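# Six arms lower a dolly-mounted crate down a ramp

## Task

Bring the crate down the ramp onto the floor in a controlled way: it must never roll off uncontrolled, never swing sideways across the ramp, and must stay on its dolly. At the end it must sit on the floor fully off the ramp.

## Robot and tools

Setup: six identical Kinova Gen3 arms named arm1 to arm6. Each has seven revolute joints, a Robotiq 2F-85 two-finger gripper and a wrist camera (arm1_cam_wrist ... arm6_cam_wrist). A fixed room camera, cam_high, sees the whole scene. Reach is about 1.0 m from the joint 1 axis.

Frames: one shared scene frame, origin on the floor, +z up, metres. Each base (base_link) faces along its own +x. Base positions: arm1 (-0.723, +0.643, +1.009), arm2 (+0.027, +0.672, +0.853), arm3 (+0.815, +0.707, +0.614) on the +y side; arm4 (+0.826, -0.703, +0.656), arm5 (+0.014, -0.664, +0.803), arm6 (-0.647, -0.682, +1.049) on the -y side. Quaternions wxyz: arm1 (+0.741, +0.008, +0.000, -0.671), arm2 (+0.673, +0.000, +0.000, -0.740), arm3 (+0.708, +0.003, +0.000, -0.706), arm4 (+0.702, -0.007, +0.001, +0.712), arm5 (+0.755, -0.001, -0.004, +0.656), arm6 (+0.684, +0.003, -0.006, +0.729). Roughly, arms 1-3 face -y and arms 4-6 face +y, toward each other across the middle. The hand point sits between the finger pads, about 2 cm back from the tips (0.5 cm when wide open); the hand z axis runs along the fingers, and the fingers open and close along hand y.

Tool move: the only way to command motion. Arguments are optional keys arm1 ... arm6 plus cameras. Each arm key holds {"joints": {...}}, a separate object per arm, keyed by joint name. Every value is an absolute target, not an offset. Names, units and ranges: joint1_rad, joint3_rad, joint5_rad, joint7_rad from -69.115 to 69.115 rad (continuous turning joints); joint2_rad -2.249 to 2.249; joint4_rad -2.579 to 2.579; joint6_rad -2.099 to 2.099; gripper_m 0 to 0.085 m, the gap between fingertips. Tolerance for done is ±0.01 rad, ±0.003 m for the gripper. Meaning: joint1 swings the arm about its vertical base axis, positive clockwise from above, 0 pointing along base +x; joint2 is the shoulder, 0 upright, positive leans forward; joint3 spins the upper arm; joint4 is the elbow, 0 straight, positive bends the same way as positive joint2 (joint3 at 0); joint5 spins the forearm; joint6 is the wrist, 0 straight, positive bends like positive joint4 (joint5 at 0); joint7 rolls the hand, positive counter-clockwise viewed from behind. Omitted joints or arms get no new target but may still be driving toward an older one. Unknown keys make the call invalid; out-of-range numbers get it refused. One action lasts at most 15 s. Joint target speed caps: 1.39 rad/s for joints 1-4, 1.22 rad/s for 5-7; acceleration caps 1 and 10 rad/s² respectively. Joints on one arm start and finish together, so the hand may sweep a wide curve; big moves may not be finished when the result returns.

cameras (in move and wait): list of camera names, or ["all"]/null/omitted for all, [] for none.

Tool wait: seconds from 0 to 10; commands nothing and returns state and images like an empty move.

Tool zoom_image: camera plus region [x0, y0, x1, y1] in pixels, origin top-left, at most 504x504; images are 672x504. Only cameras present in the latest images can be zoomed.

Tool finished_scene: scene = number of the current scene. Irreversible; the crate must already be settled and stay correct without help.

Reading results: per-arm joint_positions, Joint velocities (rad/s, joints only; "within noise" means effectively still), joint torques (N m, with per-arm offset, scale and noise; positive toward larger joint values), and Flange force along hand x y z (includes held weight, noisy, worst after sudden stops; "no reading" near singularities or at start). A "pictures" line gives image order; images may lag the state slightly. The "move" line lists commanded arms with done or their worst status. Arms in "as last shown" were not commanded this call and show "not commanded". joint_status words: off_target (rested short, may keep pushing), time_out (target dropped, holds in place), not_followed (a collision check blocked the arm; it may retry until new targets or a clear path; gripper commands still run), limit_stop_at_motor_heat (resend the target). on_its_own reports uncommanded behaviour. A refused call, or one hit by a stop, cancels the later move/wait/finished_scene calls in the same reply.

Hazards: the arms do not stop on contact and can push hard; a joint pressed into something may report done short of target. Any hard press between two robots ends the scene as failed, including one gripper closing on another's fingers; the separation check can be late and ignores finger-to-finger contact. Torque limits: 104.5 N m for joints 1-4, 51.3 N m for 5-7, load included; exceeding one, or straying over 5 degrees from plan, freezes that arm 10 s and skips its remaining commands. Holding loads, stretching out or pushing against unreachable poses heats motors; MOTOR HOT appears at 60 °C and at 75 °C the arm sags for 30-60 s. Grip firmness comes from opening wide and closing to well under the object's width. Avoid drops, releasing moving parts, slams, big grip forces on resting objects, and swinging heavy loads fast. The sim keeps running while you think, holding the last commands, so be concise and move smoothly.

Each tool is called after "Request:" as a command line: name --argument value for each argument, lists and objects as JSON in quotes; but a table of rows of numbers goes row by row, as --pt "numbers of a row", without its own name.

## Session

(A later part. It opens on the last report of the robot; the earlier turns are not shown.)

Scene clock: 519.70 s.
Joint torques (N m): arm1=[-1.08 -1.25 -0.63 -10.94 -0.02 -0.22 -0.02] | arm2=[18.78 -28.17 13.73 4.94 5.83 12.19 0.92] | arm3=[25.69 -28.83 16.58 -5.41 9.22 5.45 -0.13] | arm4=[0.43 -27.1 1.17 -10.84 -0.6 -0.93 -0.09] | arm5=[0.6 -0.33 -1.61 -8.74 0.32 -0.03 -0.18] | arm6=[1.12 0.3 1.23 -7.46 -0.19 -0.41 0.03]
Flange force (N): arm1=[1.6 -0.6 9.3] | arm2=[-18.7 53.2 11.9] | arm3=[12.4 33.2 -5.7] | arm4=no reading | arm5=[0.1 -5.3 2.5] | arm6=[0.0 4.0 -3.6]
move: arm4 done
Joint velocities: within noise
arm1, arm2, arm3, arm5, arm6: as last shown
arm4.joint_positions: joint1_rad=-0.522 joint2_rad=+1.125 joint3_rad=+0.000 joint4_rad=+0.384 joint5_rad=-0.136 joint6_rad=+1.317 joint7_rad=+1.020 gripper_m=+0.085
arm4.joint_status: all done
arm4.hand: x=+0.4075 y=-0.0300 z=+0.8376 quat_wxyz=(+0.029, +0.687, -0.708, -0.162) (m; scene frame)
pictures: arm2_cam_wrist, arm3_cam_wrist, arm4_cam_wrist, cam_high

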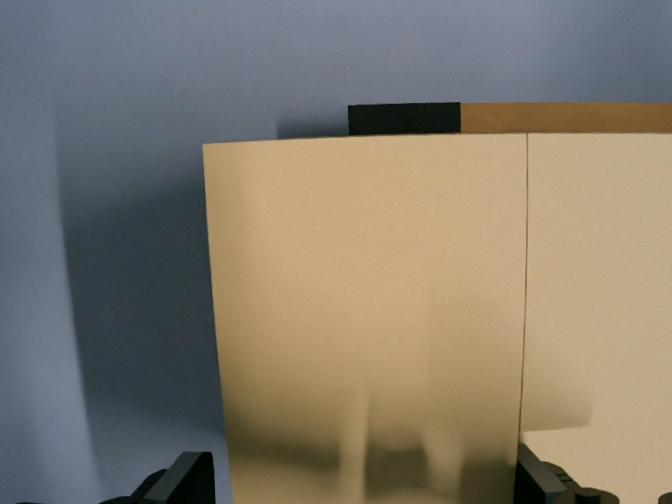

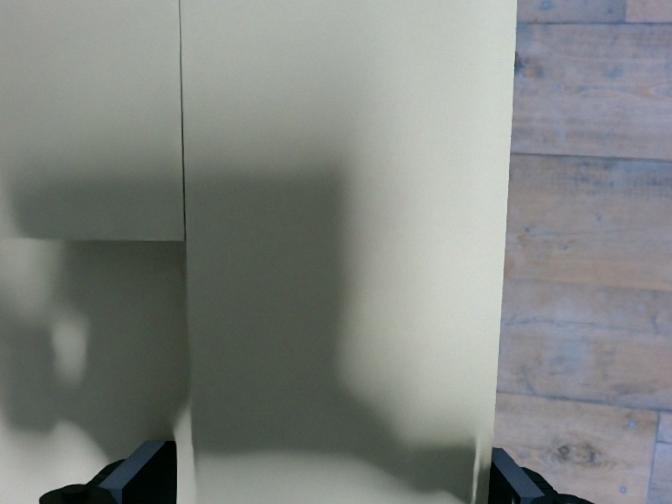

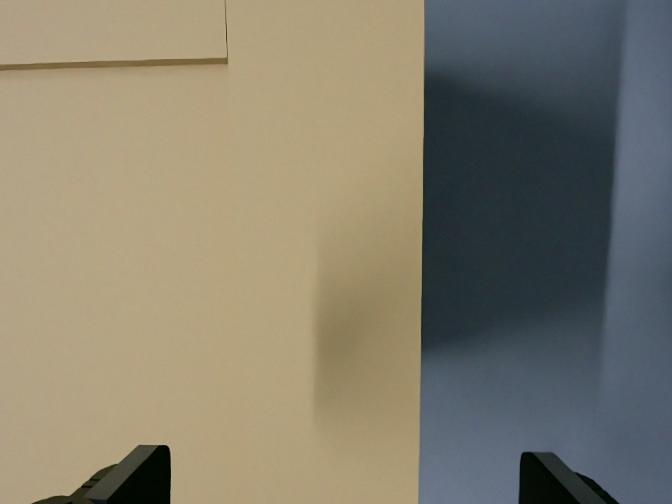

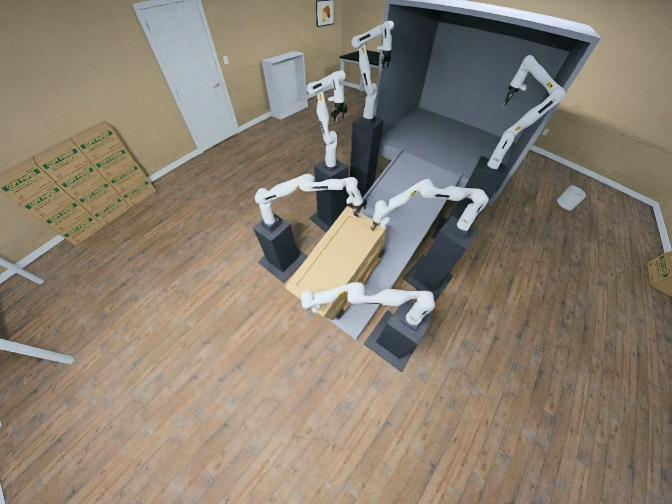

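Request:
move --arm4 '{"joints":{"joint1_rad":-0.5329,"joint2_rad":1.1566,"joint4_rad":0.4486,"joint5_rad":-0.1371,"joint6_rad":1.221,"joint7_rad":1.0221}}' --cameras '["arm4_cam_wrist"]'

Scene clock: 522.57 s.
Joint torques (N m): arm1=[-1.12 -1.27 -0.64 -11.01 0 -0.19 -0.05] | arm2=[18.82 -28.16 13.77 4.97 5.81 12.21 0.94] | arm3=[25.72 -28.81 16.56 -5.44 9.22 5.43 -0.13] | arm4=[0.39 -27.29 1.15 -10.83 -0.61 -0.95 -0.11] | arm5=[0.56 -0.37 -1.55 -8.78 0.32 -0.02 -0.08] | arm6=[1.13 0.31 1.2 -7.48 -0.19 -0.41 0.03]
Flange force (N): arm1=[1.6 -0.7 9.7] | arm2=[-18.7 53.3 12.0] | arm3=[12.7 33.0 -5.8] | arm4=no reading | arm5=[0.0 -4.8 2.6] | arm6=[0.0 3.9 -3.5]
move: arm4 done
Joint velocities: within noise
arm1, arm2, arm3, arm5, arm6: as last shown
arm4.joint_positions: joint1_rad=-0.533 joint2_rad=+1.157 joint3_rad=+0.000 joint4_rad=+0.449 joint5_rad=-0.137 joint6_rad=+1.221 joint7_rad=+1.022 gripper_m=+0.085
arm4.joint_status: all done
arm4.hand: x=+0.3980 y=-0.0291 z=+0.7953 quat_wxyz=(+0.029, +0.687, -0.708, -0.162) (m; scene frame)
pictures: arm4_cam_wrist

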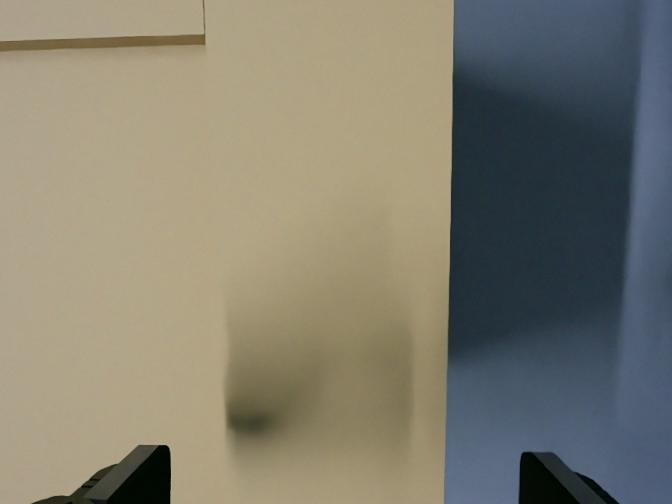

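Request:
move --arm4 '{"joints":{"joint1_rad":-0.5401,"joint2_rad":1.1777,"joint4_rad":0.4914,"joint5_rad":-0.1378,"joint6_rad":1.1567,"joint7_rad":1.0237}}' --cameras '["arm4_cam_wrist"]'

Scene clock: 524.67 s.
Joint torques (N m): arm1=[-1.1 -1.29 -0.61 -11.02 -0.04 -0.24 -0.06] | arm2=[18.74 -28.13 13.75 4.98 5.84 12.17 0.97] | arm3=[25.72 -28.79 16.61 -5.49 9.22 5.48 -0.14] | arm4=[0.42 -27.41 1.22 -10.79 -0.59 -0.94 -0.12] | arm5=[0.47 -0.39 -1.63 -8.68 0.32 0 -0.12] | arm6=[1.15 0.34 1.2 -7.42 -0.2 -0.4 0.03]
Flange force (N): arm1=[1.6 -0.7 9.6] | arm2=[-18.9 53.3 11.9] | arm3=[13.4 32.5 -5.9] | arm4=no reading | arm5=[-0.1 -5.1 2.3] | arm6=[0.0 3.9 -3.7]
move: arm4 done
Joint velocities: within noise
arm1, arm2, arm5, arm6: as last shown
arm3.joint_positions: joint1_rad=-0.623 joint2_rad=+1.422 joint3_rad=+0.000 joint4_rad=+0.561 joint5_rad=+0.372 joint6_rad=+1.181 joint7_rad=+0.826 gripper_m=+0.072
arm3.joint_status: not commanded
arm3.hand: x=+1.1238 y=+0.0601 z=+0.5414 quat_wxyz=(+0.028, -0.687, -0.707, +0.166) (m; scene frame)
arm4.joint_positions: joint1_rad=-0.540 joint2_rad=+1.178 joint3_rad=+0.000 joint4_rad=+0.491 joint5_rad=-0.138 joint6_rad=+1.157 joint7_rad=+1.024 gripper_m=+0.085
arm4.joint_status: all done
arm4.hand: x=+0.3929 y=-0.0300 z=+0.7671 quat_wxyz=(+0.029, +0.687, -0.708, -0.162) (m; scene frame)
pictures: arm4_cam_wrist

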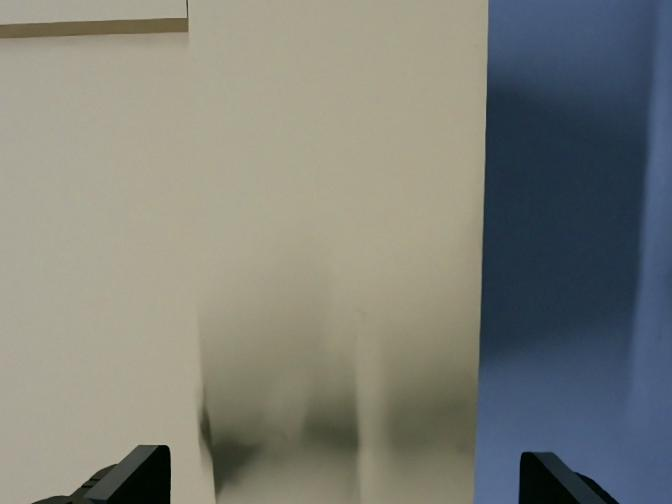

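Request:
move --arm4 '{"joints":{"joint1_rad":-0.543,"joint2_rad":1.1862,"joint4_rad":0.5087,"joint5_rad":-0.1381,"joint6_rad":1.1308,"joint7_rad":1.0243}}' --cameras '["arm4_cam_wrist"]'

Request:
move --arm4 '{"joints":{"gripper_m":0.072}}' --cameras '["arm4_cam_wrist"]'

Scene clock: 526.27 s.
Joint torques (N m): arm1=[-1.11 -1.3 -0.64 -10.96 -0.04 -0.23 -0.07] | arm2=[18.7 -28.14 13.71 4.95 5.85 12.21 0.91] | arm3=[25.75 -28.85 16.61 -5.45 9.22 5.44 -0.13] | arm4=[0.43 -27.45 1.19 -10.76 -0.58 -0.94 -0.1] | arm5=[0.56 -0.34 -1.59 -8.73 0.31 0.05 -0.17] | arm6=[1.11 0.35 1.23 -7.45 -0.19 -0.42 0.06]
Flange force (N): arm1=[1.5 -0.8 9.3] | arm2=[-18.8 53.0 12.0] | arm3=[12.7 33.1 -5.8] | arm4=no reading | arm5=[0.0 -5.2 2.7] | arm6=[0.1 4.1 -3.6]
move: arm4 done
Joint velocities: within noise
arm1, arm2, arm3, arm5, arm6: as last shown
arm4.joint_positions: joint1_rad=-0.543 joint2_rad=+1.186 joint3_rad=+0.000 joint4_rad=+0.509 joint5_rad=-0.138 joint6_rad=+1.131 joint7_rad=+1.024 gripper_m=+0.085
arm4.joint_status: all done
arm4.hand: x=+0.3910 y=-0.0307 z=+0.7556 quat_wxyz=(+0.029, +0.687, -0.708, -0.162) (m; scene frame)
pictures: arm4_cam_wrist

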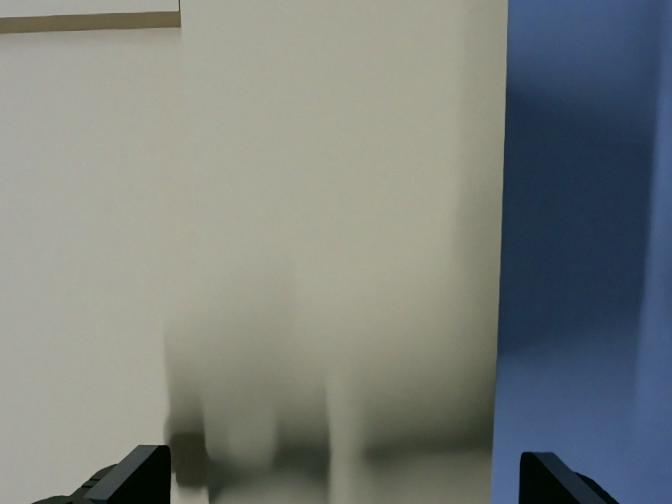

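Scene clock: 527.00 s.
Joint torques (N m): arm1=[-1.1 -1.29 -0.6 -10.97 -0.05 -0.22 -0.08] | arm2=[18.78 -28.13 13.75 4.98 5.78 12.24 0.93] | arm3=[25.74 -28.81 16.57 -5.44 9.24 5.47 -0.12] | arm4=[0.45 -27.49 1.19 -10.78 -0.58 -0.95 -0.09] | arm5=[0.52 -0.3 -1.65 -8.77 0.32 0.01 -0.08] | arm6=[1.13 0.34 1.22 -7.46 -0.21 -0.4 0.03]
Flange force (N): arm1=[1.6 -0.8 9.4] | arm2=[-18.7 53.2 12.0] | arm3=[12.9 33.0 -5.8] | arm4=no reading | arm5=[0.2 -5.1 2.8] | arm6=[0.0 3.9 -3.5]
move: arm4 done
Joint velocities: within noise
arm1.joint_positions: joint1_rad=+0.000 joint2_rad=-0.400 joint3_rad=+0.000 joint4_rad=+1.500 joint5_rad=+0.000 joint6_rad=+1.970 joint7_rad=+1.571 gripper_m=+0.085
arm1.joint_status: not commanded
arm1.hand: x=-0.7400 y=+0.4972 z=+1.5122 quat_wxyz=(-0.027, -0.671, -0.741, +0.016) (m; scene frame)
arm2.joint_positions: joint1_rad=-0.832 joint2_rad=+1.384 joint3_rad=+0.000 joint4_rad=+0.748 joint5_rad=+0.389 joint6_rad=+1.080 joint7_rad=+0.665 gripper_m=+0.072
arm2.joint_status: not commanded
arm2.hand: x=+0.3811 y=+0.0907 z=+0.7552 quat_wxyz=(+0.028, -0.687, -0.707, +0.168) (m; scene frame)
arm3, arm5: as last shown
arm4.joint_positions: joint1_rad=-0.543 joint2_rad=+1.186 joint3_rad=+0.000 joint4_rad=+0.509 joint5_rad=-0.138 joint6_rad=+1.131 joint7_rad=+1.024 gripper_m=+0.072
arm4.joint_status: all done
arm4.hand: x=+0.3910 y=-0.0307 z=+0.7557 quat_wxyz=(+0.029, +0.687, -0.708, -0.162) (m; scene frame)
arm6.joint_positions: joint1_rad=+0.000 joint2_rad=-0.400 joint3_rad=+0.000 joint4_rad=+1.500 joint5_rad=+0.000 joint6_rad=+1.970 joint7_rad=+1.571 gripper_m=+0.085
arm6.joint_status: not commanded
arm6.hand: x=-0.6332 y=-0.5482 z=+1.5550 quat_wxyz=(-0.030, +0.729, -0.683, -0.029) (m; scene frame)
pictures: arm4_cam_wrist

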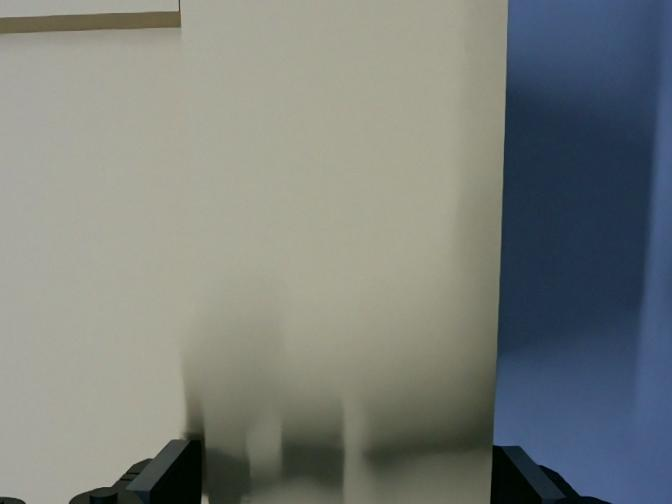

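Request:
move --arm2 '{"joints":{"joint1_rad":-0.8379,"joint2_rad":1.3953,"joint4_rad":0.7242,"joint5_rad":0.385,"joint6_rad":1.0925,"joint7_rad":0.665}}' --cameras '["arm4_cam_wrist","arm2_cam_wrist","arm3_cam_wrist"]'

Scene clock: 532.40 s.
Joint torques (N m): arm1=[-1.13 -1.27 -0.62 -10.99 -0.05 -0.2 -0.05] | arm2=[9.33 -25.43 7.04 1.59 2.78 7.48 0.84] | arm3=[44.16 -32.76 28.58 -3.17 15.16 11.06 -0.25] | arm4=[0.39 -27.46 1.19 -10.77 -0.59 -0.94 -0.09] | arm5=[0.58 -0.25 -1.62 -8.67 0.36 -0.02 -0.19] | arm6=[1.13 0.3 1.23 -7.43 -0.2 -0.4 0.05]
Flange force (N): arm1=[1.6 -0.7 9.6] | arm2=[-16.8 32.1 5.4] | arm3=[16.3 62.4 -1.5] | arm4=no reading | arm5=[0.2 -5.3 2.3] | arm6=[-0.1 4.0 -3.7]
move: arm2 done
Joint velocities: within noise
arm1, arm5, arm6: as last shown
arm2.joint_positions: joint1_rad=-0.838 joint2_rad=+1.395 joint3_rad=+0.000 joint4_rad=+0.724 joint5_rad=+0.385 joint6_rad=+1.093 joint7_rad=+0.665 gripper_m=+0.072
arm2.joint_status: all done
arm2.hand: x=+0.3863 y=+0.0911 z=+0.7538 quat_wxyz=(+0.028, -0.687, -0.707, +0.168) (m; scene frame)
arm3.joint_positions: joint1_rad=-0.624 joint2_rad=+1.423 joint3_rad=+0.000 joint4_rad=+0.561 joint5_rad=+0.372 joint6_rad=+1.181 joint7_rad=+0.826 gripper_m=+0.072
arm3.joint_status: not commanded
arm3.hand: x=+1.1240 y=+0.0601 z=+0.5413 quat_wxyz=(+0.028, -0.687, -0.707, +0.166) (m; scene frame)
arm4.joint_positions: joint1_rad=-0.543 joint2_rad=+1.186 joint3_rad=+0.000 joint4_rad=+0.509 joint5_rad=-0.138 joint6_rad=+1.131 joint7_rad=+1.024 gripper_m=+0.072
arm4.joint_status: not commanded
arm4.hand: x=+0.3910 y=-0.0307 z=+0.7557 quat_wxyz=(+0.029, +0.687, -0.708, -0.162) (m; scene frame)
pictures: arm2_cam_wrist, arm3_cam_wrist, arm4_cam_wrist

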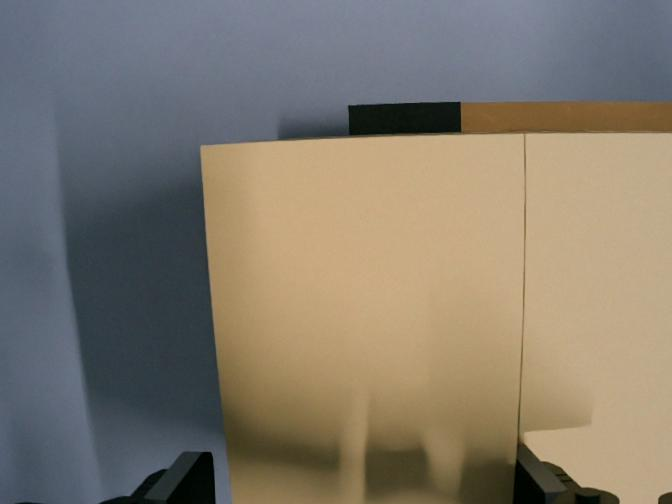

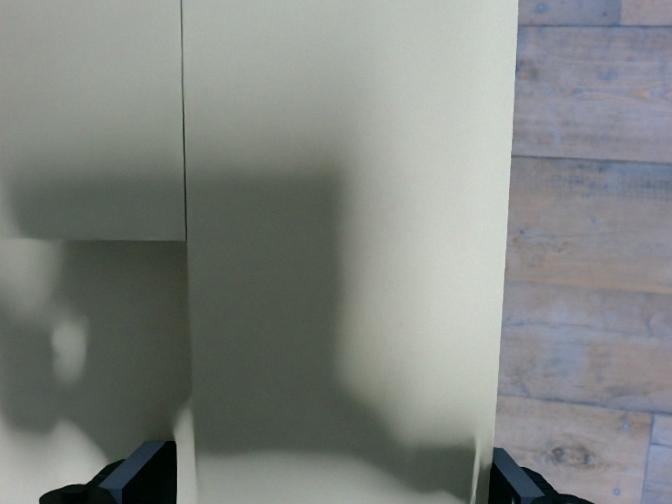

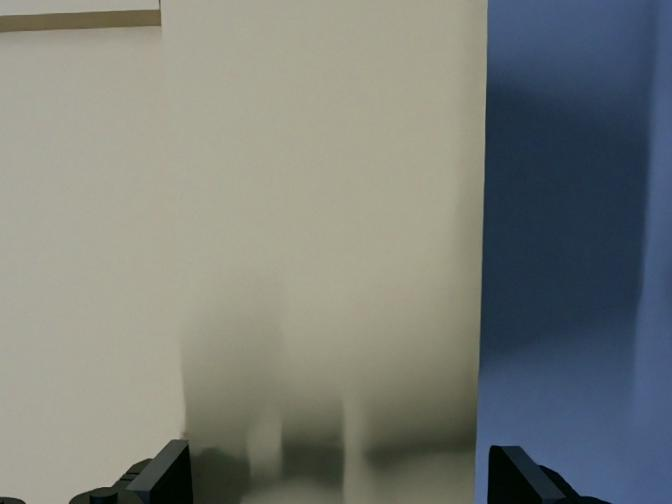

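Request:
move --arm2 '{"joints":{"joint1_rad":-0.8436,"joint2_rad":1.4065,"joint4_rad":0.700,"joint5_rad":0.3816,"joint6_rad":1.1053,"joint7_rad":0.665}}' --cameras '["arm4_cam_wrist","arm2_cam_wrist"]'

Scene clock: 533.53 s.
Joint torques (N m): arm1=[-1.13 -1.31 -0.67 -11.02 -0.03 -0.22 -0.04] | arm2=[1.29 -23.66 1.74 -4.98 0.76 0.25 0.63] | arm3=[51.58 -36.24 33.56 -2.04 17.48 14.44 -0.48] | arm4=[0.06 -27.64 1 -10.94 -0.7 -1.03 -0.09] | arm5=[0.64 -0.33 -1.52 -8.73 0.34 -0.07 -0.13] | arm6=[1.13 0.31 1.21 -7.44 -0.19 -0.4 0.05]
Flange force (N): arm1=[1.5 -0.8 9.6] | arm2=[-5.1 5.3 -5.7] | arm3=[14.7 77.0 4.8] | arm4=no reading | arm5=[0.1 -4.8 2.3] | arm6=[0.0 4.0 -3.6]
move: arm2 done
Joint velocities: within noise
arm1, arm5, arm6: as last shown
arm2.joint_positions: joint1_rad=-0.844 joint2_rad=+1.407 joint3_rad=+0.000 joint4_rad=+0.700 joint5_rad=+0.382 joint6_rad=+1.105 joint7_rad=+0.665 gripper_m=+0.072
arm2.joint_status: all done
arm2.hand: x=+0.3915 y=+0.0914 z=+0.7526 quat_wxyz=(+0.027, -0.687, -0.707, +0.168) (m; scene frame)
arm3.joint_positions: joint1_rad=-0.624 joint2_rad=+1.422 joint3_rad=+0.000 joint4_rad=+0.561 joint5_rad=+0.372 joint6_rad=+1.181 joint7_rad=+0.826 gripper_m=+0.072
arm3.joint_status: not commanded
arm3.hand: x=+1.1240 y=+0.0601 z=+0.5414 quat_wxyz=(+0.028, -0.687, -0.707, +0.166) (m; scene frame)
arm4.joint_positions: joint1_rad=-0.543 joint2_rad=+1.186 joint3_rad=+0.000 joint4_rad=+0.509 joint5_rad=-0.138 joint6_rad=+1.131 joint7_rad=+1.024 gripper_m=+0.072
arm4.joint_status: not commanded
arm4.hand: x=+0.3910 y=-0.0307 z=+0.7557 quat_wxyz=(+0.029, +0.687, -0.708, -0.162) (m; scene frame)
pictures: arm2_cam_wrist, arm4_cam_wrist

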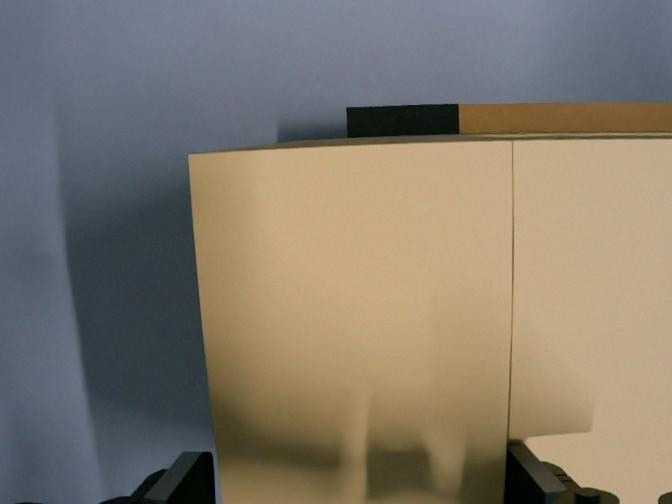

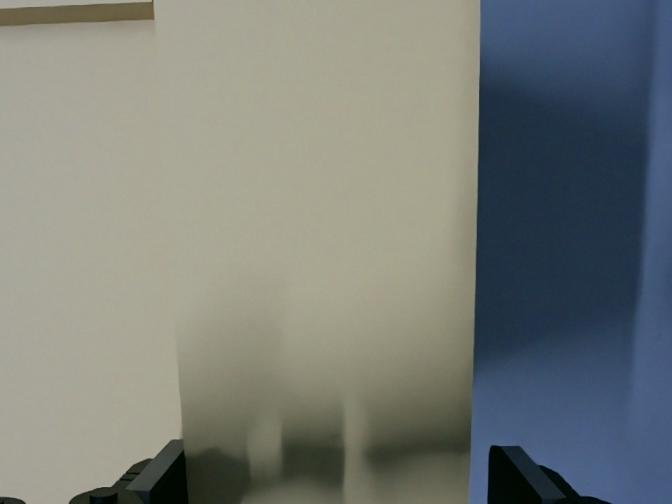

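Request:
move --arm2 '{"joints":{"gripper_m":0.085}}' --cameras '[]'

Request:
move --arm2 '{"joints":{"joint1_rad":-0.855,"joint2_rad":1.3065,"joint4_rad":0.7,"joint5_rad":0.3816,"joint6_rad":1.2053,"joint7_rad":0.655}}' --cameras '["arm4_cam_wrist","arm2_cam_wrist","arm3_cam_wrist"]'

Request:
move --arm2 '{"joints":{"joint1_rad":0,"joint2_rad":-0.4,"joint4_rad":1.5,"joint5_rad":0,"joint6_rad":1.97,"joint7_rad":1.571}}' --cameras '["arm4_cam_wrist","arm3_cam_wrist"]'

Scene clock: 535.37 s.
Joint torques (N m): arm1=[-1.04 -1.32 -0.65 -10.94 -0.03 -0.24 -0.06] | arm2=[0.77 -29.08 2.05 -7.24 1.04 0.15 0.59] | arm3=[51.62 -35.95 33.58 -1.91 17.45 14.52 -0.47] | arm4=[0.04 -27.49 0.98 -10.88 -0.72 -1.04 -0.1] | arm5=[0.59 -0.34 -1.66 -8.71 0.29 -0.05 -0.15] | arm6=[1.1 0.33 1.23 -7.47 -0.2 -0.41 0.04]
Flange force (N): arm1=[1.5 -0.9 9.2] | arm2=[-3.9 6.8 1.8] | arm3=[15.0 76.8 4.4] | arm4=no reading | arm5=[0.1 -5.4 2.3] | arm6=[0.1 4.0 -3.5]
move: arm2 done
Joint velocities: within noise
arm1, arm3, arm6: as last shown
arm2.joint_positions: joint1_rad=-0.844 joint2_rad=+1.406 joint3_rad=+0.000 joint4_rad=+0.700 joint5_rad=+0.382 joint6_rad=+1.105 joint7_rad=+0.665 gripper_m=+0.085
arm2.joint_status: all done
arm2.hand: x=+0.3916 y=+0.0914 z=+0.7526 quat_wxyz=(+0.027, -0.687, -0.707, +0.168) (m; scene frame)
arm4.joint_positions: joint1_rad=-0.543 joint2_rad=+1.186 joint3_rad=+0.000 joint4_rad=+0.509 joint5_rad=-0.138 joint6_rad=+1.131 joint7_rad=+1.024 gripper_m=+0.072
arm4.joint_status: not commanded
arm4.hand: x=+0.3910 y=-0.0307 z=+0.7557 quat_wxyz=(+0.029, +0.687, -0.708, -0.162) (m; scene frame)
arm5.joint_positions: joint1_rad=+0.000 joint2_rad=-0.400 joint3_rad=+0.000 joint4_rad=+1.500 joint5_rad=+0.000 joint6_rad=+1.970 joint7_rad=+1.571 gripper_m=+0.085
arm5.joint_status: not commanded
arm5.hand: x=+0.0543 y=-0.5325 z=+1.3081 quat_wxyz=(-0.031, +0.656, -0.754, -0.023) (m; scene frame)
pictures: none
No camera images: "cameras" was empty.

Scene clock: 536.30 s.
Joint torques (N m): arm1=[-1.09 -1.23 -0.64 -10.94 -0.05 -0.21 -0.07] | arm2=[0.76 -29.03 1.99 -7.76 1.17 0.12 0.66] | arm3=[51.57 -35.96 33.56 -1.9 17.46 14.46 -0.49] | arm4=[0.06 -27.52 1.01 -10.88 -0.73 -1.04 -0.11] | arm5=[0.57 -0.29 -1.53 -8.74 0.39 0 -0.07] | arm6=[1.13 0.32 1.2 -7.5 -0.19 -0.4 0.04]
Flange force (N): arm1=[1.6 -0.8 9.4] | arm2=[-3.1 6.3 1.0] | arm3=[14.5 77.0 4.5] | arm4=no reading | arm5=[0.2 -4.6 2.6] | arm6=[0.1 3.9 -3.4]
move: arm2 done
Joint velocities: within noise
arm1, arm3, arm5, arm6: as last shown
arm2.joint_positions: joint1_rad=-0.855 joint2_rad=+1.307 joint3_rad=+0.000 joint4_rad=+0.700 joint5_rad=+0.382 joint6_rad=+1.205 joint7_rad=+0.655 gripper_m=+0.085
arm2.joint_status: all done
arm2.hand: x=+0.3977 y=+0.0892 z=+0.8232 quat_wxyz=(+0.025, -0.698, -0.694, +0.176) (m; scene frame)
arm4.joint_positions: joint1_rad=-0.543 joint2_rad=+1.186 joint3_rad=+0.000 joint4_rad=+0.509 joint5_rad=-0.138 joint6_rad=+1.131 joint7_rad=+1.024 gripper_m=+0.072
arm4.joint_status: not commanded
arm4.hand: x=+0.3910 y=-0.0307 z=+0.7557 quat_wxyz=(+0.029, +0.687, -0.708, -0.162) (m; scene frame)
pictures: arm2_cam_wrist, arm3_cam_wrist, arm4_cam_wrist

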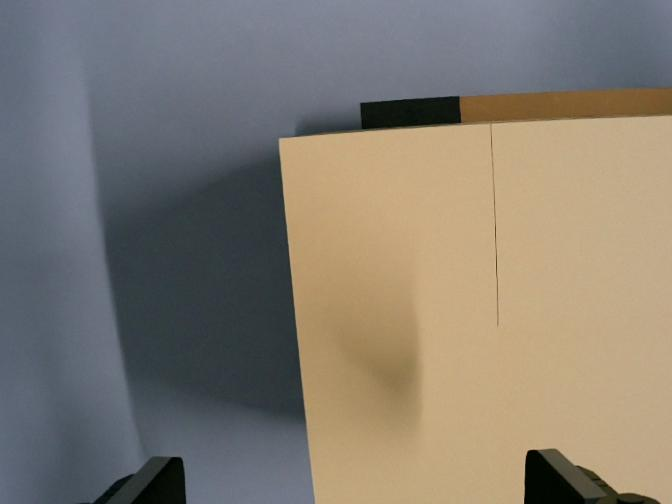

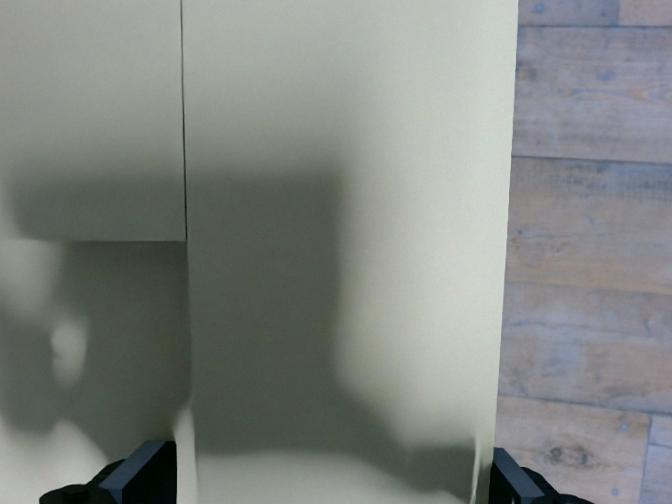

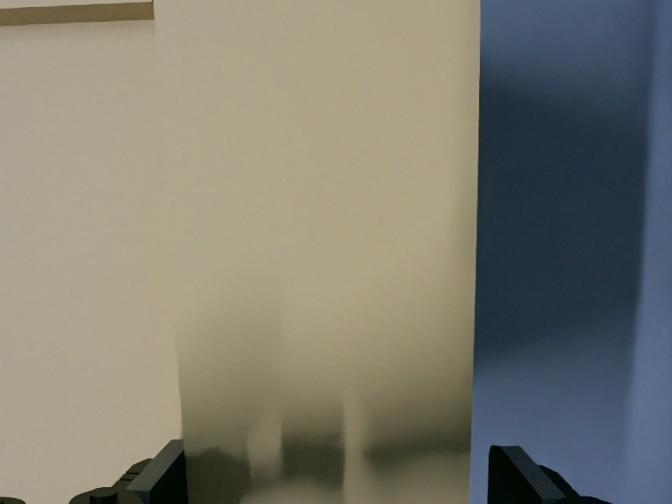

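Scene clock: 539.20 s.
Joint torques (N m): arm1=[-1.09 -1.25 -0.66 -10.96 -0.05 -0.22 -0.03] | arm2=[0.8 -1.65 0.49 -7.88 0.25 -0.3 0.58] | arm3=[51.63 -35.94 33.57 -1.93 17.47 14.47 -0.5] | arm4=[0.01 -27.52 0.99 -10.88 -0.71 -1.05 -0.08] | arm5=[0.51 -0.45 -1.46 -8.72 0.36 0.02 -0.14] | arm6=[1.14 0.33 1.21 -7.43 -0.19 -0.42 0.05]
Flange force (N): arm1=[1.6 -0.8 9.4] | arm2=[-3.3 4.0 -3.2] | arm3=[14.9 76.8 4.4] | arm4=no reading | arm5=[-0.2 -4.6 2.5] | arm6=[0.0 4.0 -3.7]
move: arm2 done
Joint velocities: within noise
arm1, arm3, arm5, arm6: as last shown
arm2.joint_positions: joint1_rad=+0.000 joint2_rad=-0.400 joint3_rad=+0.000 joint4_rad=+1.500 joint5_rad=+0.000 joint6_rad=+1.970 joint7_rad=+1.571 gripper_m=+0.085
arm2.joint_status: all done
arm2.hand: x=-0.0110 y=+0.5369 z=+1.3571 quat_wxyz=(-0.024, -0.739, -0.672, +0.026) (m; scene frame)
arm4.joint_positions: joint1_rad=-0.543 joint2_rad=+1.186 joint3_rad=+0.000 joint4_rad=+0.509 joint5_rad=-0.138 joint6_rad=+1.131 joint7_rad=+1.024 gripper_m=+0.072
arm4.joint_status: not commanded
arm4.hand: x=+0.3910 y=-0.0307 z=+0.7557 quat_wxyz=(+0.029, +0.687, -0.708, -0.162) (m; scene frame)
pictures: arm3_cam_wrist, arm4_cam_wrist

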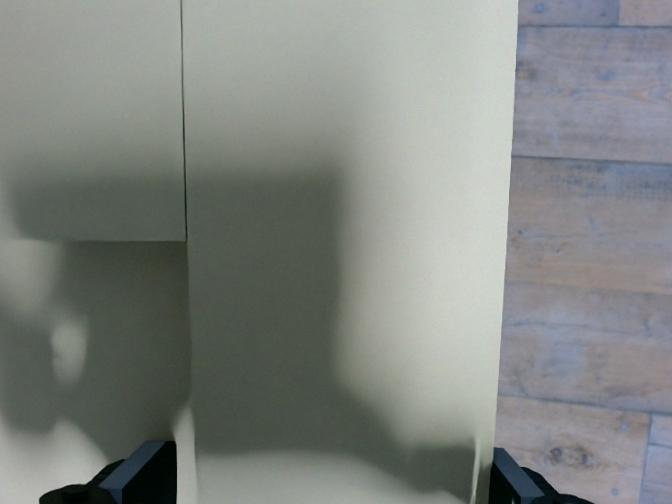

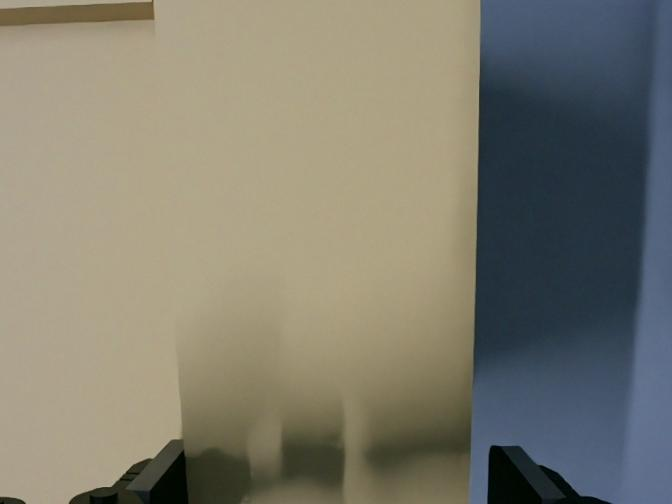

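Request:
move --arm3 '{"joints":{"joint1_rad":-0.6292,"joint2_rad":1.4359,"joint4_rad":0.5335,"joint5_rad":0.3696,"joint6_rad":1.1958,"joint7_rad":0.8255}}' --cameras '["arm4_cam_wrist","arm3_cam_wrist"]'

Scene clock: 541.03 s.
Joint torques (N m): arm1=[-1.12 -1.29 -0.66 -11 -0.05 -0.24 -0.03] | arm2=[0.8 -1.69 0.42 -7.93 0.24 -0.32 0.59] | arm3=[41.98 -31.8 26.41 -3.14 14.28 10.54 -0.46] | arm4=[-16.39 -31.21 -8.45 -16.59 -6.73 -5.28 -0.26] | arm5=[0.51 -0.35 -1.62 -8.88 0.26 0.01 -0.12] | arm6=[1.15 0.33 1.23 -7.48 -0.19 -0.39 0.04]
Flange force (N): arm1=[1.6 -0.8 9.4] | arm2=[-3.4 3.8 -3.1] | arm3=no reading | arm4=no reading | arm5=[0.2 -5.2 3.2] | arm6=[0.0 4.0 -3.4]
move: arm3 done
Joint velocities: within noise
arm1, arm2, arm5, arm6: as last shown
arm3.joint_positions: joint1_rad=-0.629 joint2_rad=+1.436 joint3_rad=+0.000 joint4_rad=+0.534 joint5_rad=+0.370 joint6_rad=+1.196 joint7_rad=+0.826 gripper_m=+0.072
arm3.joint_status: all done
arm3.hand: x=+1.1289 y=+0.0602 z=+0.5398 quat_wxyz=(+0.028, -0.687, -0.707, +0.166) (m; scene frame)
arm4.joint_positions: joint1_rad=-0.543 joint2_rad=+1.186 joint3_rad=+0.000 joint4_rad=+0.509 joint5_rad=-0.138 joint6_rad=+1.131 joint7_rad=+1.024 gripper_m=+0.072
arm4.joint_status: not commanded
arm4.hand: x=+0.3912 y=-0.0306 z=+0.7555 quat_wxyz=(+0.029, +0.687, -0.708, -0.161) (m; scene frame)
pictures: arm3_cam_wrist, arm4_cam_wrist

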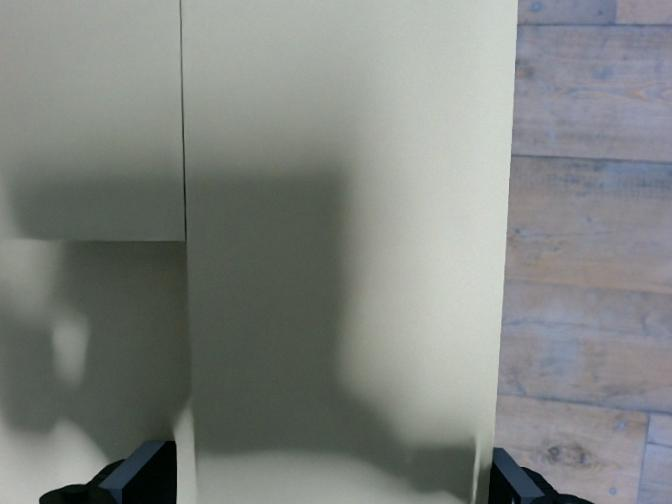

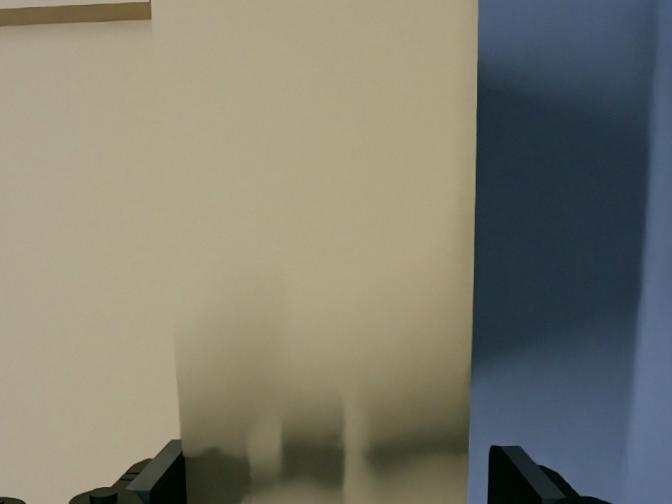

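Request:
move --arm3 '{"joints":{"joint1_rad":-0.635,"joint2_rad":1.450,"joint4_rad":0.505,"joint5_rad":0.3672,"joint6_rad":1.211,"joint7_rad":0.8253}}' --cameras '["arm4_cam_wrist"]'

Scene clock: 542.13 s.
Joint torques (N m): arm1=[-1.1 -1.25 -0.64 -10.93 -0.05 -0.21 -0.06] | arm2=[0.78 -1.61 0.45 -7.92 0.24 -0.31 0.59] | arm3=[27.13 -25.95 16.03 -3.79 9.04 6.02 -0.39] | arm4=[-30.32 -35.76 -16.62 -22.08 -11.83 -8.96 -0.32] | arm5=[0.5 -0.39 -1.62 -8.68 0.3 -0.01 -0.12] | arm6=[1.12 0.34 1.22 -7.46 -0.2 -0.41 0.04]
Flange force (N): arm1=[1.6 -0.8 9.3] | arm2=[-3.2 3.9 -3.0] | arm3=no reading | arm4=no reading | arm5=[-0.1 -5.1 2.3] | arm6=[0.1 4.0 -3.5]
move: arm3 done
Joint velocities: within noise
arm1, arm2, arm5, arm6: as last shown
arm3.joint_positions: joint1_rad=-0.635 joint2_rad=+1.450 joint3_rad=+0.000 joint4_rad=+0.505 joint5_rad=+0.367 joint6_rad=+1.211 joint7_rad=+0.825 gripper_m=+0.072
arm3.joint_status: all done
arm3.hand: x=+1.1338 y=+0.0605 z=+0.5382 quat_wxyz=(+0.027, -0.688, -0.706, +0.166) (m; scene frame)
arm4.joint_positions: joint1_rad=-0.543 joint2_rad=+1.186 joint3_rad=+0.000 joint4_rad=+0.509 joint5_rad=-0.138 joint6_rad=+1.131 joint7_rad=+1.024 gripper_m=+0.072
arm4.joint_status: not commanded
arm4.hand: x=+0.3912 y=-0.0306 z=+0.7556 quat_wxyz=(+0.029, +0.687, -0.708, -0.162) (m; scene frame)
pictures: arm4_cam_wrist

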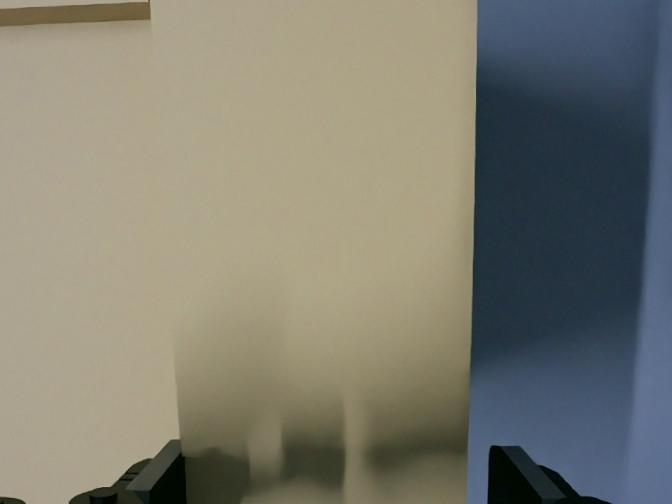

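Request:
move --arm3 '{"joints":{"joint1_rad":-0.6408,"joint2_rad":1.4647,"joint4_rad":0.475,"joint5_rad":0.3648,"joint6_rad":1.227,"joint7_rad":0.8251}}' --cameras '[]'

Request:
move --arm3 '{"joints":{"joint1_rad":-0.6448,"joint2_rad":1.475,"joint4_rad":0.4535,"joint5_rad":0.3632,"joint6_rad":1.2385,"joint7_rad":0.825}}' --cameras '["arm4_cam_wrist","arm3_cam_wrist"]'

Scene clock: 543.60 s.
Joint torques (N m): arm1=[-1.07 -1.26 -0.65 -10.94 -0.04 -0.2 -0.04] | arm2=[0.75 -1.62 0.44 -7.88 0.19 -0.32 0.55] | arm3=[13.79 -20.69 7 -3.84 4.3 2.54 -0.18] | arm4=[-46.49 -39.12 -26.05 -27.58 -17.66 -13.05 -0.38] | arm5=[0.43 -0.32 -1.66 -8.71 0.38 -0.02 -0.16] | arm6=[1.17 0.34 1.17 -7.46 -0.18 -0.41 0.05]
Flange force (N): arm1=[1.6 -0.8 9.4] | arm2=[-3.3 3.7 -3.2] | arm3=no reading | arm4=no reading | arm5=[0.1 -5.3 2.4] | arm6=[0.1 3.9 -3.5]
move: arm3 done
Joint velocities: within noise
arm1.joint_positions: joint1_rad=+0.000 joint2_rad=-0.400 joint3_rad=+0.000 joint4_rad=+1.500 joint5_rad=+0.000 joint6_rad=+1.970 joint7_rad=+1.571 gripper_m=+0.085
arm1.joint_status: not commanded
arm1.hand: x=-0.7400 y=+0.4972 z=+1.5122 quat_wxyz=(-0.027, -0.671, -0.741, +0.016) (m; scene frame)
arm2, arm5: as last shown
arm3.joint_positions: joint1_rad=-0.641 joint2_rad=+1.465 joint3_rad=+0.000 joint4_rad=+0.475 joint5_rad=+0.365 joint6_rad=+1.227 joint7_rad=+0.825 gripper_m=+0.072
arm3.joint_status: all done
arm3.hand: x=+1.1387 y=+0.0608 z=+0.5365 quat_wxyz=(+0.027, -0.688, -0.706, +0.166) (m; scene frame)
arm4.joint_positions: joint1_rad=-0.543 joint2_rad=+1.186 joint3_rad=+0.000 joint4_rad=+0.509 joint5_rad=-0.138 joint6_rad=+1.131 joint7_rad=+1.024 gripper_m=+0.072
arm4.joint_status: not commanded
arm4.hand: x=+0.3912 y=-0.0306 z=+0.7555 quat_wxyz=(+0.029, +0.687, -0.708, -0.161) (m; scene frame)
arm6.joint_positions: joint1_rad=+0.000 joint2_rad=-0.400 joint3_rad=+0.000 joint4_rad=+1.500 joint5_rad=+0.000 joint6_rad=+1.970 joint7_rad=+1.571 gripper_m=+0.085
arm6.joint_status: not commanded
arm6.hand: x=-0.6332 y=-0.5482 z=+1.5550 quat_wxyz=(-0.030, +0.729, -0.683, -0.029) (m; scene frame)
pictures: none
No camera images: "cameras" was empty.

Scene clock: 544.20 s.
Joint torques (N m): arm1=[-1.1 -1.29 -0.67 -10.97 -0.03 -0.23 -0.06] | arm2=[0.79 -1.6 0.5 -7.93 0.21 -0.3 0.57] | arm3=[2.42 -18.2 -0.23 -4.73 0.42 -0.53 0.28] | arm4=[-54.07 -41.97 -30.45 -30.91 -20.46 -15.24 -0.38] | arm5=[0.6 -0.25 -1.62 -8.76 0.34 -0.01 -0.13] | arm6=[1.14 0.34 1.21 -7.48 -0.18 -0.4 0.04]
Flange force (N): arm1=[1.6 -0.9 9.4] | arm2=[-3.2 3.9 -3.0] | arm3=no reading | arm4=no reading | arm5=[0.3 -5.1 2.7] | arm6=[0.1 4.0 -3.4]
move: arm3 done
Joint velocities: within noise
arm1, arm2, arm5, arm6: as last shown
arm3.joint_positions: joint1_rad=-0.645 joint2_rad=+1.475 joint3_rad=+0.000 joint4_rad=+0.453 joint5_rad=+0.363 joint6_rad=+1.239 joint7_rad=+0.825 gripper_m=+0.072
arm3.joint_status: all done
arm3.hand: x=+1.1421 y=+0.0611 z=+0.5355 quat_wxyz=(+0.027, -0.688, -0.706, +0.166) (m; scene frame)
arm4.joint_positions: joint1_rad=-0.543 joint2_rad=+1.186 joint3_rad=+0.000 joint4_rad=+0.509 joint5_rad=-0.138 joint6_rad=+1.131 joint7_rad=+1.024 gripper_m=+0.072
arm4.joint_status: not commanded
arm4.hand: x=+0.3911 y=-0.0306 z=+0.7556 quat_wxyz=(+0.029, +0.687, -0.708, -0.162) (m; scene frame)
pictures: arm3_cam_wrist, arm4_cam_wrist

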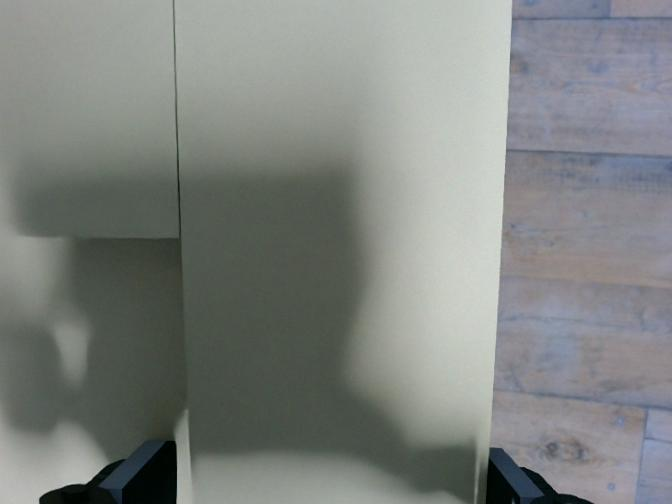

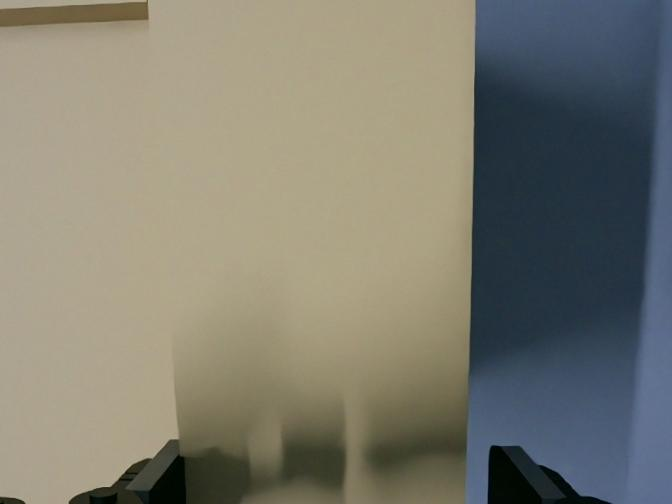

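Request:
move --arm3 '{"joints":{"gripper_m":0.085}}' --cameras '[]'

Request:
move --arm3 '{"joints":{"joint1_rad":-0.655,"joint2_rad":1.365,"joint6_rad":1.3485}}' --cameras '["arm4_cam_wrist"]'

Request:
move --arm3 '{"joints":{"joint1_rad":-0.1,"joint2_rad":0.5,"joint4_rad":1.2,"joint5_rad":0.25,"joint6_rad":1.4,"joint7_rad":1.4}}' --cameras '[]'

Request:
move --arm3 '{"joints":{"joint1_rad":0.4727,"joint2_rad":0.8703,"joint4_rad":0.8192,"joint5_rad":0.1667,"joint6_rad":1.1492,"joint7_rad":2.024}}' --cameras '["arm4_cam_wrist","arm3_cam_wrist","cam_high"]'

Scene clock: 548.43 s.
Joint torques (N m): arm1=[-1.15 -1.27 -0.6 -10.94 -0.06 -0.24 -0.1] | arm2=[0.75 -1.61 0.49 -7.88 0.22 -0.29 0.62] | arm3=[-0.51 -27.57 0.1 -8.42 1 -0.01 0.29] | arm4=[-55.12 -41.77 -31.06 -30.7 -20.86 -15.1 -0.44] | arm5=[0.49 -0.32 -1.59 -8.73 0.33 -0.05 -0.16] | arm6=[1.11 0.34 1.19 -7.46 -0.18 -0.4 0.05]
Flange force (N): arm1=[1.6 -0.8 9.3] | arm2=[-3.3 4.1 -3.2] | arm3=no reading | arm4=no reading | arm5=[0.1 -5.1 2.4] | arm6=[0.1 3.9 -3.5]
move: arm3 done
Joint velocities: within noise
arm1, arm2, arm5, arm6: as last shown
arm3.joint_positions: joint1_rad=-0.645 joint2_rad=+1.475 joint3_rad=+0.000 joint4_rad=+0.454 joint5_rad=+0.363 joint6_rad=+1.239 joint7_rad=+0.825 gripper_m=+0.085
arm3.joint_status: all done
arm3.hand: x=+1.1421 y=+0.0611 z=+0.5355 quat_wxyz=(+0.027, -0.688, -0.706, +0.165) (m; scene frame)
arm4.joint_positions: joint1_rad=-0.543 joint2_rad=+1.186 joint3_rad=+0.000 joint4_rad=+0.509 joint5_rad=-0.138 joint6_rad=+1.131 joint7_rad=+1.024 gripper_m=+0.072
arm4.joint_status: not commanded
arm4.hand: x=+0.3910 y=-0.0307 z=+0.7557 quat_wxyz=(+0.029, +0.687, -0.708, -0.162) (m; scene frame)
pictures: none
No camera images: "cameras" was empty.

Scene clock: 549.40 s.
Joint torques (N m): arm1=[-1.1 -1.25 -0.61 -10.98 -0.04 -0.23 -0.04] | arm2=[0.73 -1.57 0.53 -7.97 0.2 -0.29 0.6] | arm3=[-0.48 -27.55 0.12 -8.7 1.08 -0.05 0.31] | arm4=[-55.13 -41.77 -31.08 -30.68 -20.85 -15.09 -0.44] | arm5=[0.56 -0.3 -1.61 -8.79 0.32 0.01 -0.15] | arm6=[1.14 0.32 1.24 -7.44 -0.18 -0.42 0.04]
Flange force (N): arm1=[1.7 -0.7 9.4] | arm2=[-3.1 4.2 -2.7] | arm3=no reading | arm4=no reading | arm5=[0.2 -5.2 2.8] | arm6=[0.0 4.1 -3.7]
move: arm3 done
Joint velocities: within noise
arm1, arm2, arm6: as last shown
arm3.joint_positions: joint1_rad=-0.655 joint2_rad=+1.365 joint3_rad=+0.000 joint4_rad=+0.454 joint5_rad=+0.363 joint6_rad=+1.349 joint7_rad=+0.825 gripper_m=+0.085
arm3.joint_status: all done
arm3.hand: x=+1.1466 y=+0.0610 z=+0.6154 quat_wxyz=(+0.027, -0.697, -0.696, +0.171) (m; scene frame)
arm4.joint_positions: joint1_rad=-0.543 joint2_rad=+1.186 joint3_rad=+0.000 joint4_rad=+0.509 joint5_rad=-0.138 joint6_rad=+1.131 joint7_rad=+1.024 gripper_m=+0.072
arm4.joint_status: not commanded
arm4.hand: x=+0.3910 y=-0.0307 z=+0.7557 quat_wxyz=(+0.029, +0.687, -0.708, -0.162) (m; scene frame)
arm5.joint_positions: joint1_rad=+0.000 joint2_rad=-0.400 joint3_rad=+0.000 joint4_rad=+1.500 joint5_rad=+0.000 joint6_rad=+1.970 joint7_rad=+1.571 gripper_m=+0.085
arm5.joint_status: not commanded
arm5.hand: x=+0.0543 y=-0.5325 z=+1.3081 quat_wxyz=(-0.031, +0.656, -0.754, -0.023) (m; scene frame)
pictures: arm4_cam_wrist

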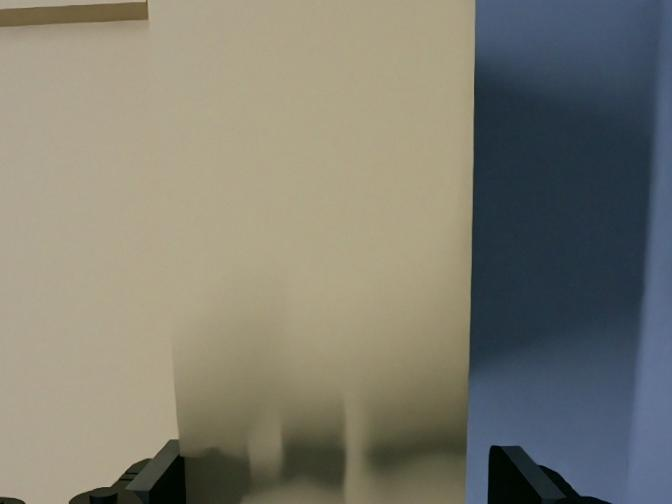

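Scene clock: 551.57 s.
Joint torques (N m): arm1=[-1.14 -1.27 -0.65 -10.95 -0.02 -0.22 -0.06] | arm2=[0.72 -1.67 0.42 -7.89 0.2 -0.34 0.61] | arm3=[-0.36 -18.27 -0.79 -9.03 0.84 -0.21 0.29] | arm4=[-55.14 -41.79 -31.07 -30.68 -20.85 -15.09 -0.45] | arm5=[0.54 -0.41 -1.61 -8.83 0.29 0.01 -0.19] | arm6=[1.11 0.34 1.22 -7.45 -0.19 -0.41 0.04]
Flange force (N): arm1=[1.6 -0.8 9.3] | arm2=[-3.3 3.8 -3.3] | arm3=[1.2 -0.5 -0.9] | arm4=no reading | arm5=[0.0 -5.3 2.9] | arm6=[0.1 4.0 -3.6]
move: arm3 done
Joint velocities: within noise
arm1, arm2, arm5, arm6: as last shown
arm3.joint_positions: joint1_rad=-0.100 joint2_rad=+0.500 joint3_rad=+0.000 joint4_rad=+1.200 joint5_rad=+0.250 joint6_rad=+1.400 joint7_rad=+1.400 gripper_m=+0.085
arm3.joint_status: all done
arm3.hand: x=+0.7680 y=+0.1705 z=+0.9245 quat_wxyz=(+0.058, -0.712, -0.691, +0.108) (m; scene frame)
arm4.joint_positions: joint1_rad=-0.543 joint2_rad=+1.186 joint3_rad=+0.000 joint4_rad=+0.509 joint5_rad=-0.138 joint6_rad=+1.131 joint7_rad=+1.024 gripper_m=+0.072
arm4.joint_status: not commanded
arm4.hand: x=+0.3910 y=-0.0307 z=+0.7557 quat_wxyz=(+0.029, +0.687, -0.708, -0.162) (m; scene frame)
pictures: none
No camera images: "cameras" was empty.

Scene clock: 553.37 s.
Joint torques (N m): arm1=[-1.1 -1.32 -0.68 -11 -0.04 -0.24 -0.06] | arm2=[0.75 -1.63 0.49 -7.95 0.22 -0.29 0.59] | arm3=[-0.35 -24.52 -0.61 -9.82 0.63 -0.98 0.31] | arm4=[-55.15 -41.81 -31.03 -30.72 -20.83 -15.09 -0.45] | arm5=[0.51 -0.39 -1.56 -8.8 0.34 0 -0.16] | arm6=[1.14 0.32 1.22 -7.41 -0.19 -0.4 0.05]
Flange force (N): arm1=[1.5 -0.9 9.4] | arm2=[-3.2 4.0 -2.9] | arm3=[2.0 1.3 -1.8] | arm4=no reading | arm5=[0.0 -5.0 2.8] | arm6=[0.0 4.0 -3.7]
move: arm3 done
Joint velocities: within noise
arm1, arm5, arm6: as last shown
arm2.joint_positions: joint1_rad=+0.000 joint2_rad=-0.400 joint3_rad=+0.000 joint4_rad=+1.500 joint5_rad=+0.000 joint6_rad=+1.970 joint7_rad=+1.571 gripper_m=+0.085
arm2.joint_status: not commanded
arm2.hand: x=-0.0110 y=+0.5369 z=+1.3571 quat_wxyz=(-0.024, -0.739, -0.672, +0.026) (m; scene frame)
arm3.joint_positions: joint1_rad=+0.473 joint2_rad=+0.870 joint3_rad=+0.000 joint4_rad=+0.819 joint5_rad=+0.167 joint6_rad=+1.149 joint7_rad=+2.024 gripper_m=+0.085
arm3.joint_status: all done
arm3.hand: x=+0.4210 y=+0.0902 z=+0.8363 quat_wxyz=(+0.028, -0.687, -0.707, +0.165) (m; scene frame)
arm4.joint_positions: joint1_rad=-0.543 joint2_rad=+1.186 joint3_rad=+0.000 joint4_rad=+0.509 joint5_rad=-0.138 joint6_rad=+1.131 joint7_rad=+1.024 gripper_m=+0.072
arm4.joint_status: not commanded
arm4.hand: x=+0.3910 y=-0.0307 z=+0.7557 quat_wxyz=(+0.029, +0.687, -0.708, -0.162) (m; scene frame)
pictures: arm3_cam_wrist, arm4_cam_wrist, cam_high

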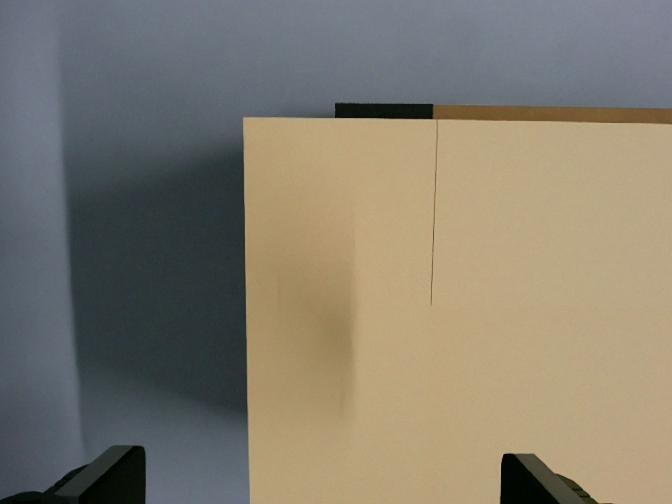

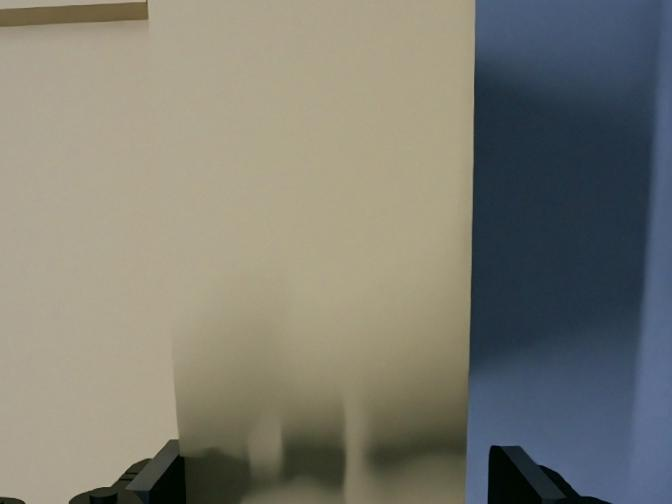

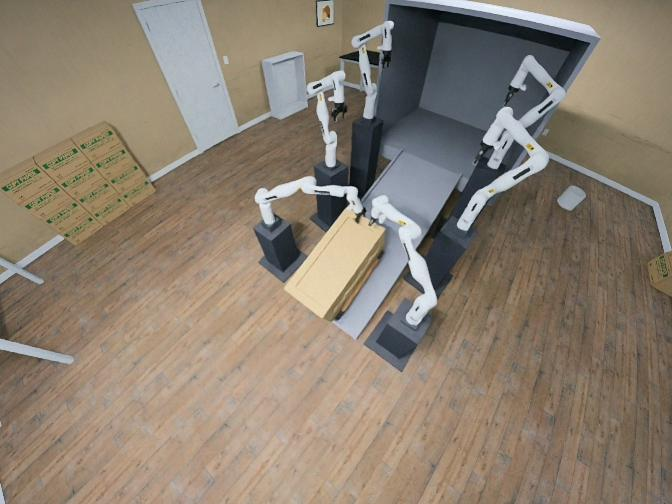

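Request:
move --arm3 '{"joints":{"joint1_rad":0.4911,"joint2_rad":0.925,"joint4_rad":0.8964,"joint5_rad":0.1725,"joint6_rad":1.0161,"joint7_rad":2.0188}}' --cameras '["arm3_cam_wrist"]'

Scene clock: 557.40 s.
Joint torques (N m): arm1=[-1.1 -1.26 -0.6 -10.96 -0.06 -0.24 -0.08] | arm2=[0.74 -1.69 0.42 -7.94 0.22 -0.28 0.6] | arm3=[-0.33 -25.02 -0.57 -9.56 0.59 -0.94 0.3] | arm4=[-55.11 -41.81 -31.08 -30.72 -20.86 -15.07 -0.47] | arm5=[0.55 -0.28 -1.62 -8.74 0.3 -0.07 -0.08] | arm6=[1.16 0.33 1.23 -7.46 -0.2 -0.39 0.05]
Flange force (N): arm1=[1.6 -0.8 9.3] | arm2=[-3.4 3.8 -2.9] | arm3=[1.5 1.2 -1.9] | arm4=no reading | arm5=[0.2 -5.0 2.4] | arm6=[0.0 4.0 -3.5]
move: arm3 done
Joint velocities: within noise
arm1, arm2, arm5, arm6: as last shown
arm3.joint_positions: joint1_rad=+0.491 joint2_rad=+0.925 joint3_rad=+0.000 joint4_rad=+0.896 joint5_rad=+0.173 joint6_rad=+1.016 joint7_rad=+2.019 gripper_m=+0.085
arm3.joint_status: all done
arm3.hand: x=+0.4079 y=+0.0902 z=+0.7775 quat_wxyz=(+0.028, -0.687, -0.707, +0.165) (m; scene frame)
arm4.joint_positions: joint1_rad=-0.543 joint2_rad=+1.186 joint3_rad=+0.000 joint4_rad=+0.509 joint5_rad=-0.138 joint6_rad=+1.131 joint7_rad=+1.024 gripper_m=+0.072
arm4.joint_status: not commanded
arm4.hand: x=+0.3910 y=-0.0307 z=+0.7557 quat_wxyz=(+0.029, +0.687, -0.708, -0.162) (m; scene frame)
pictures: arm3_cam_wrist

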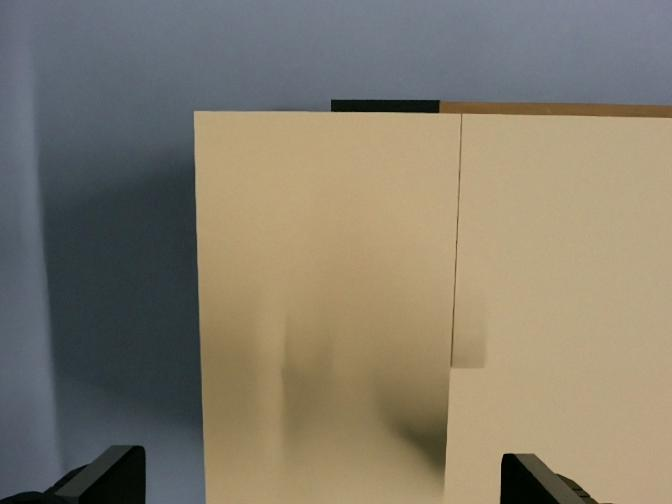

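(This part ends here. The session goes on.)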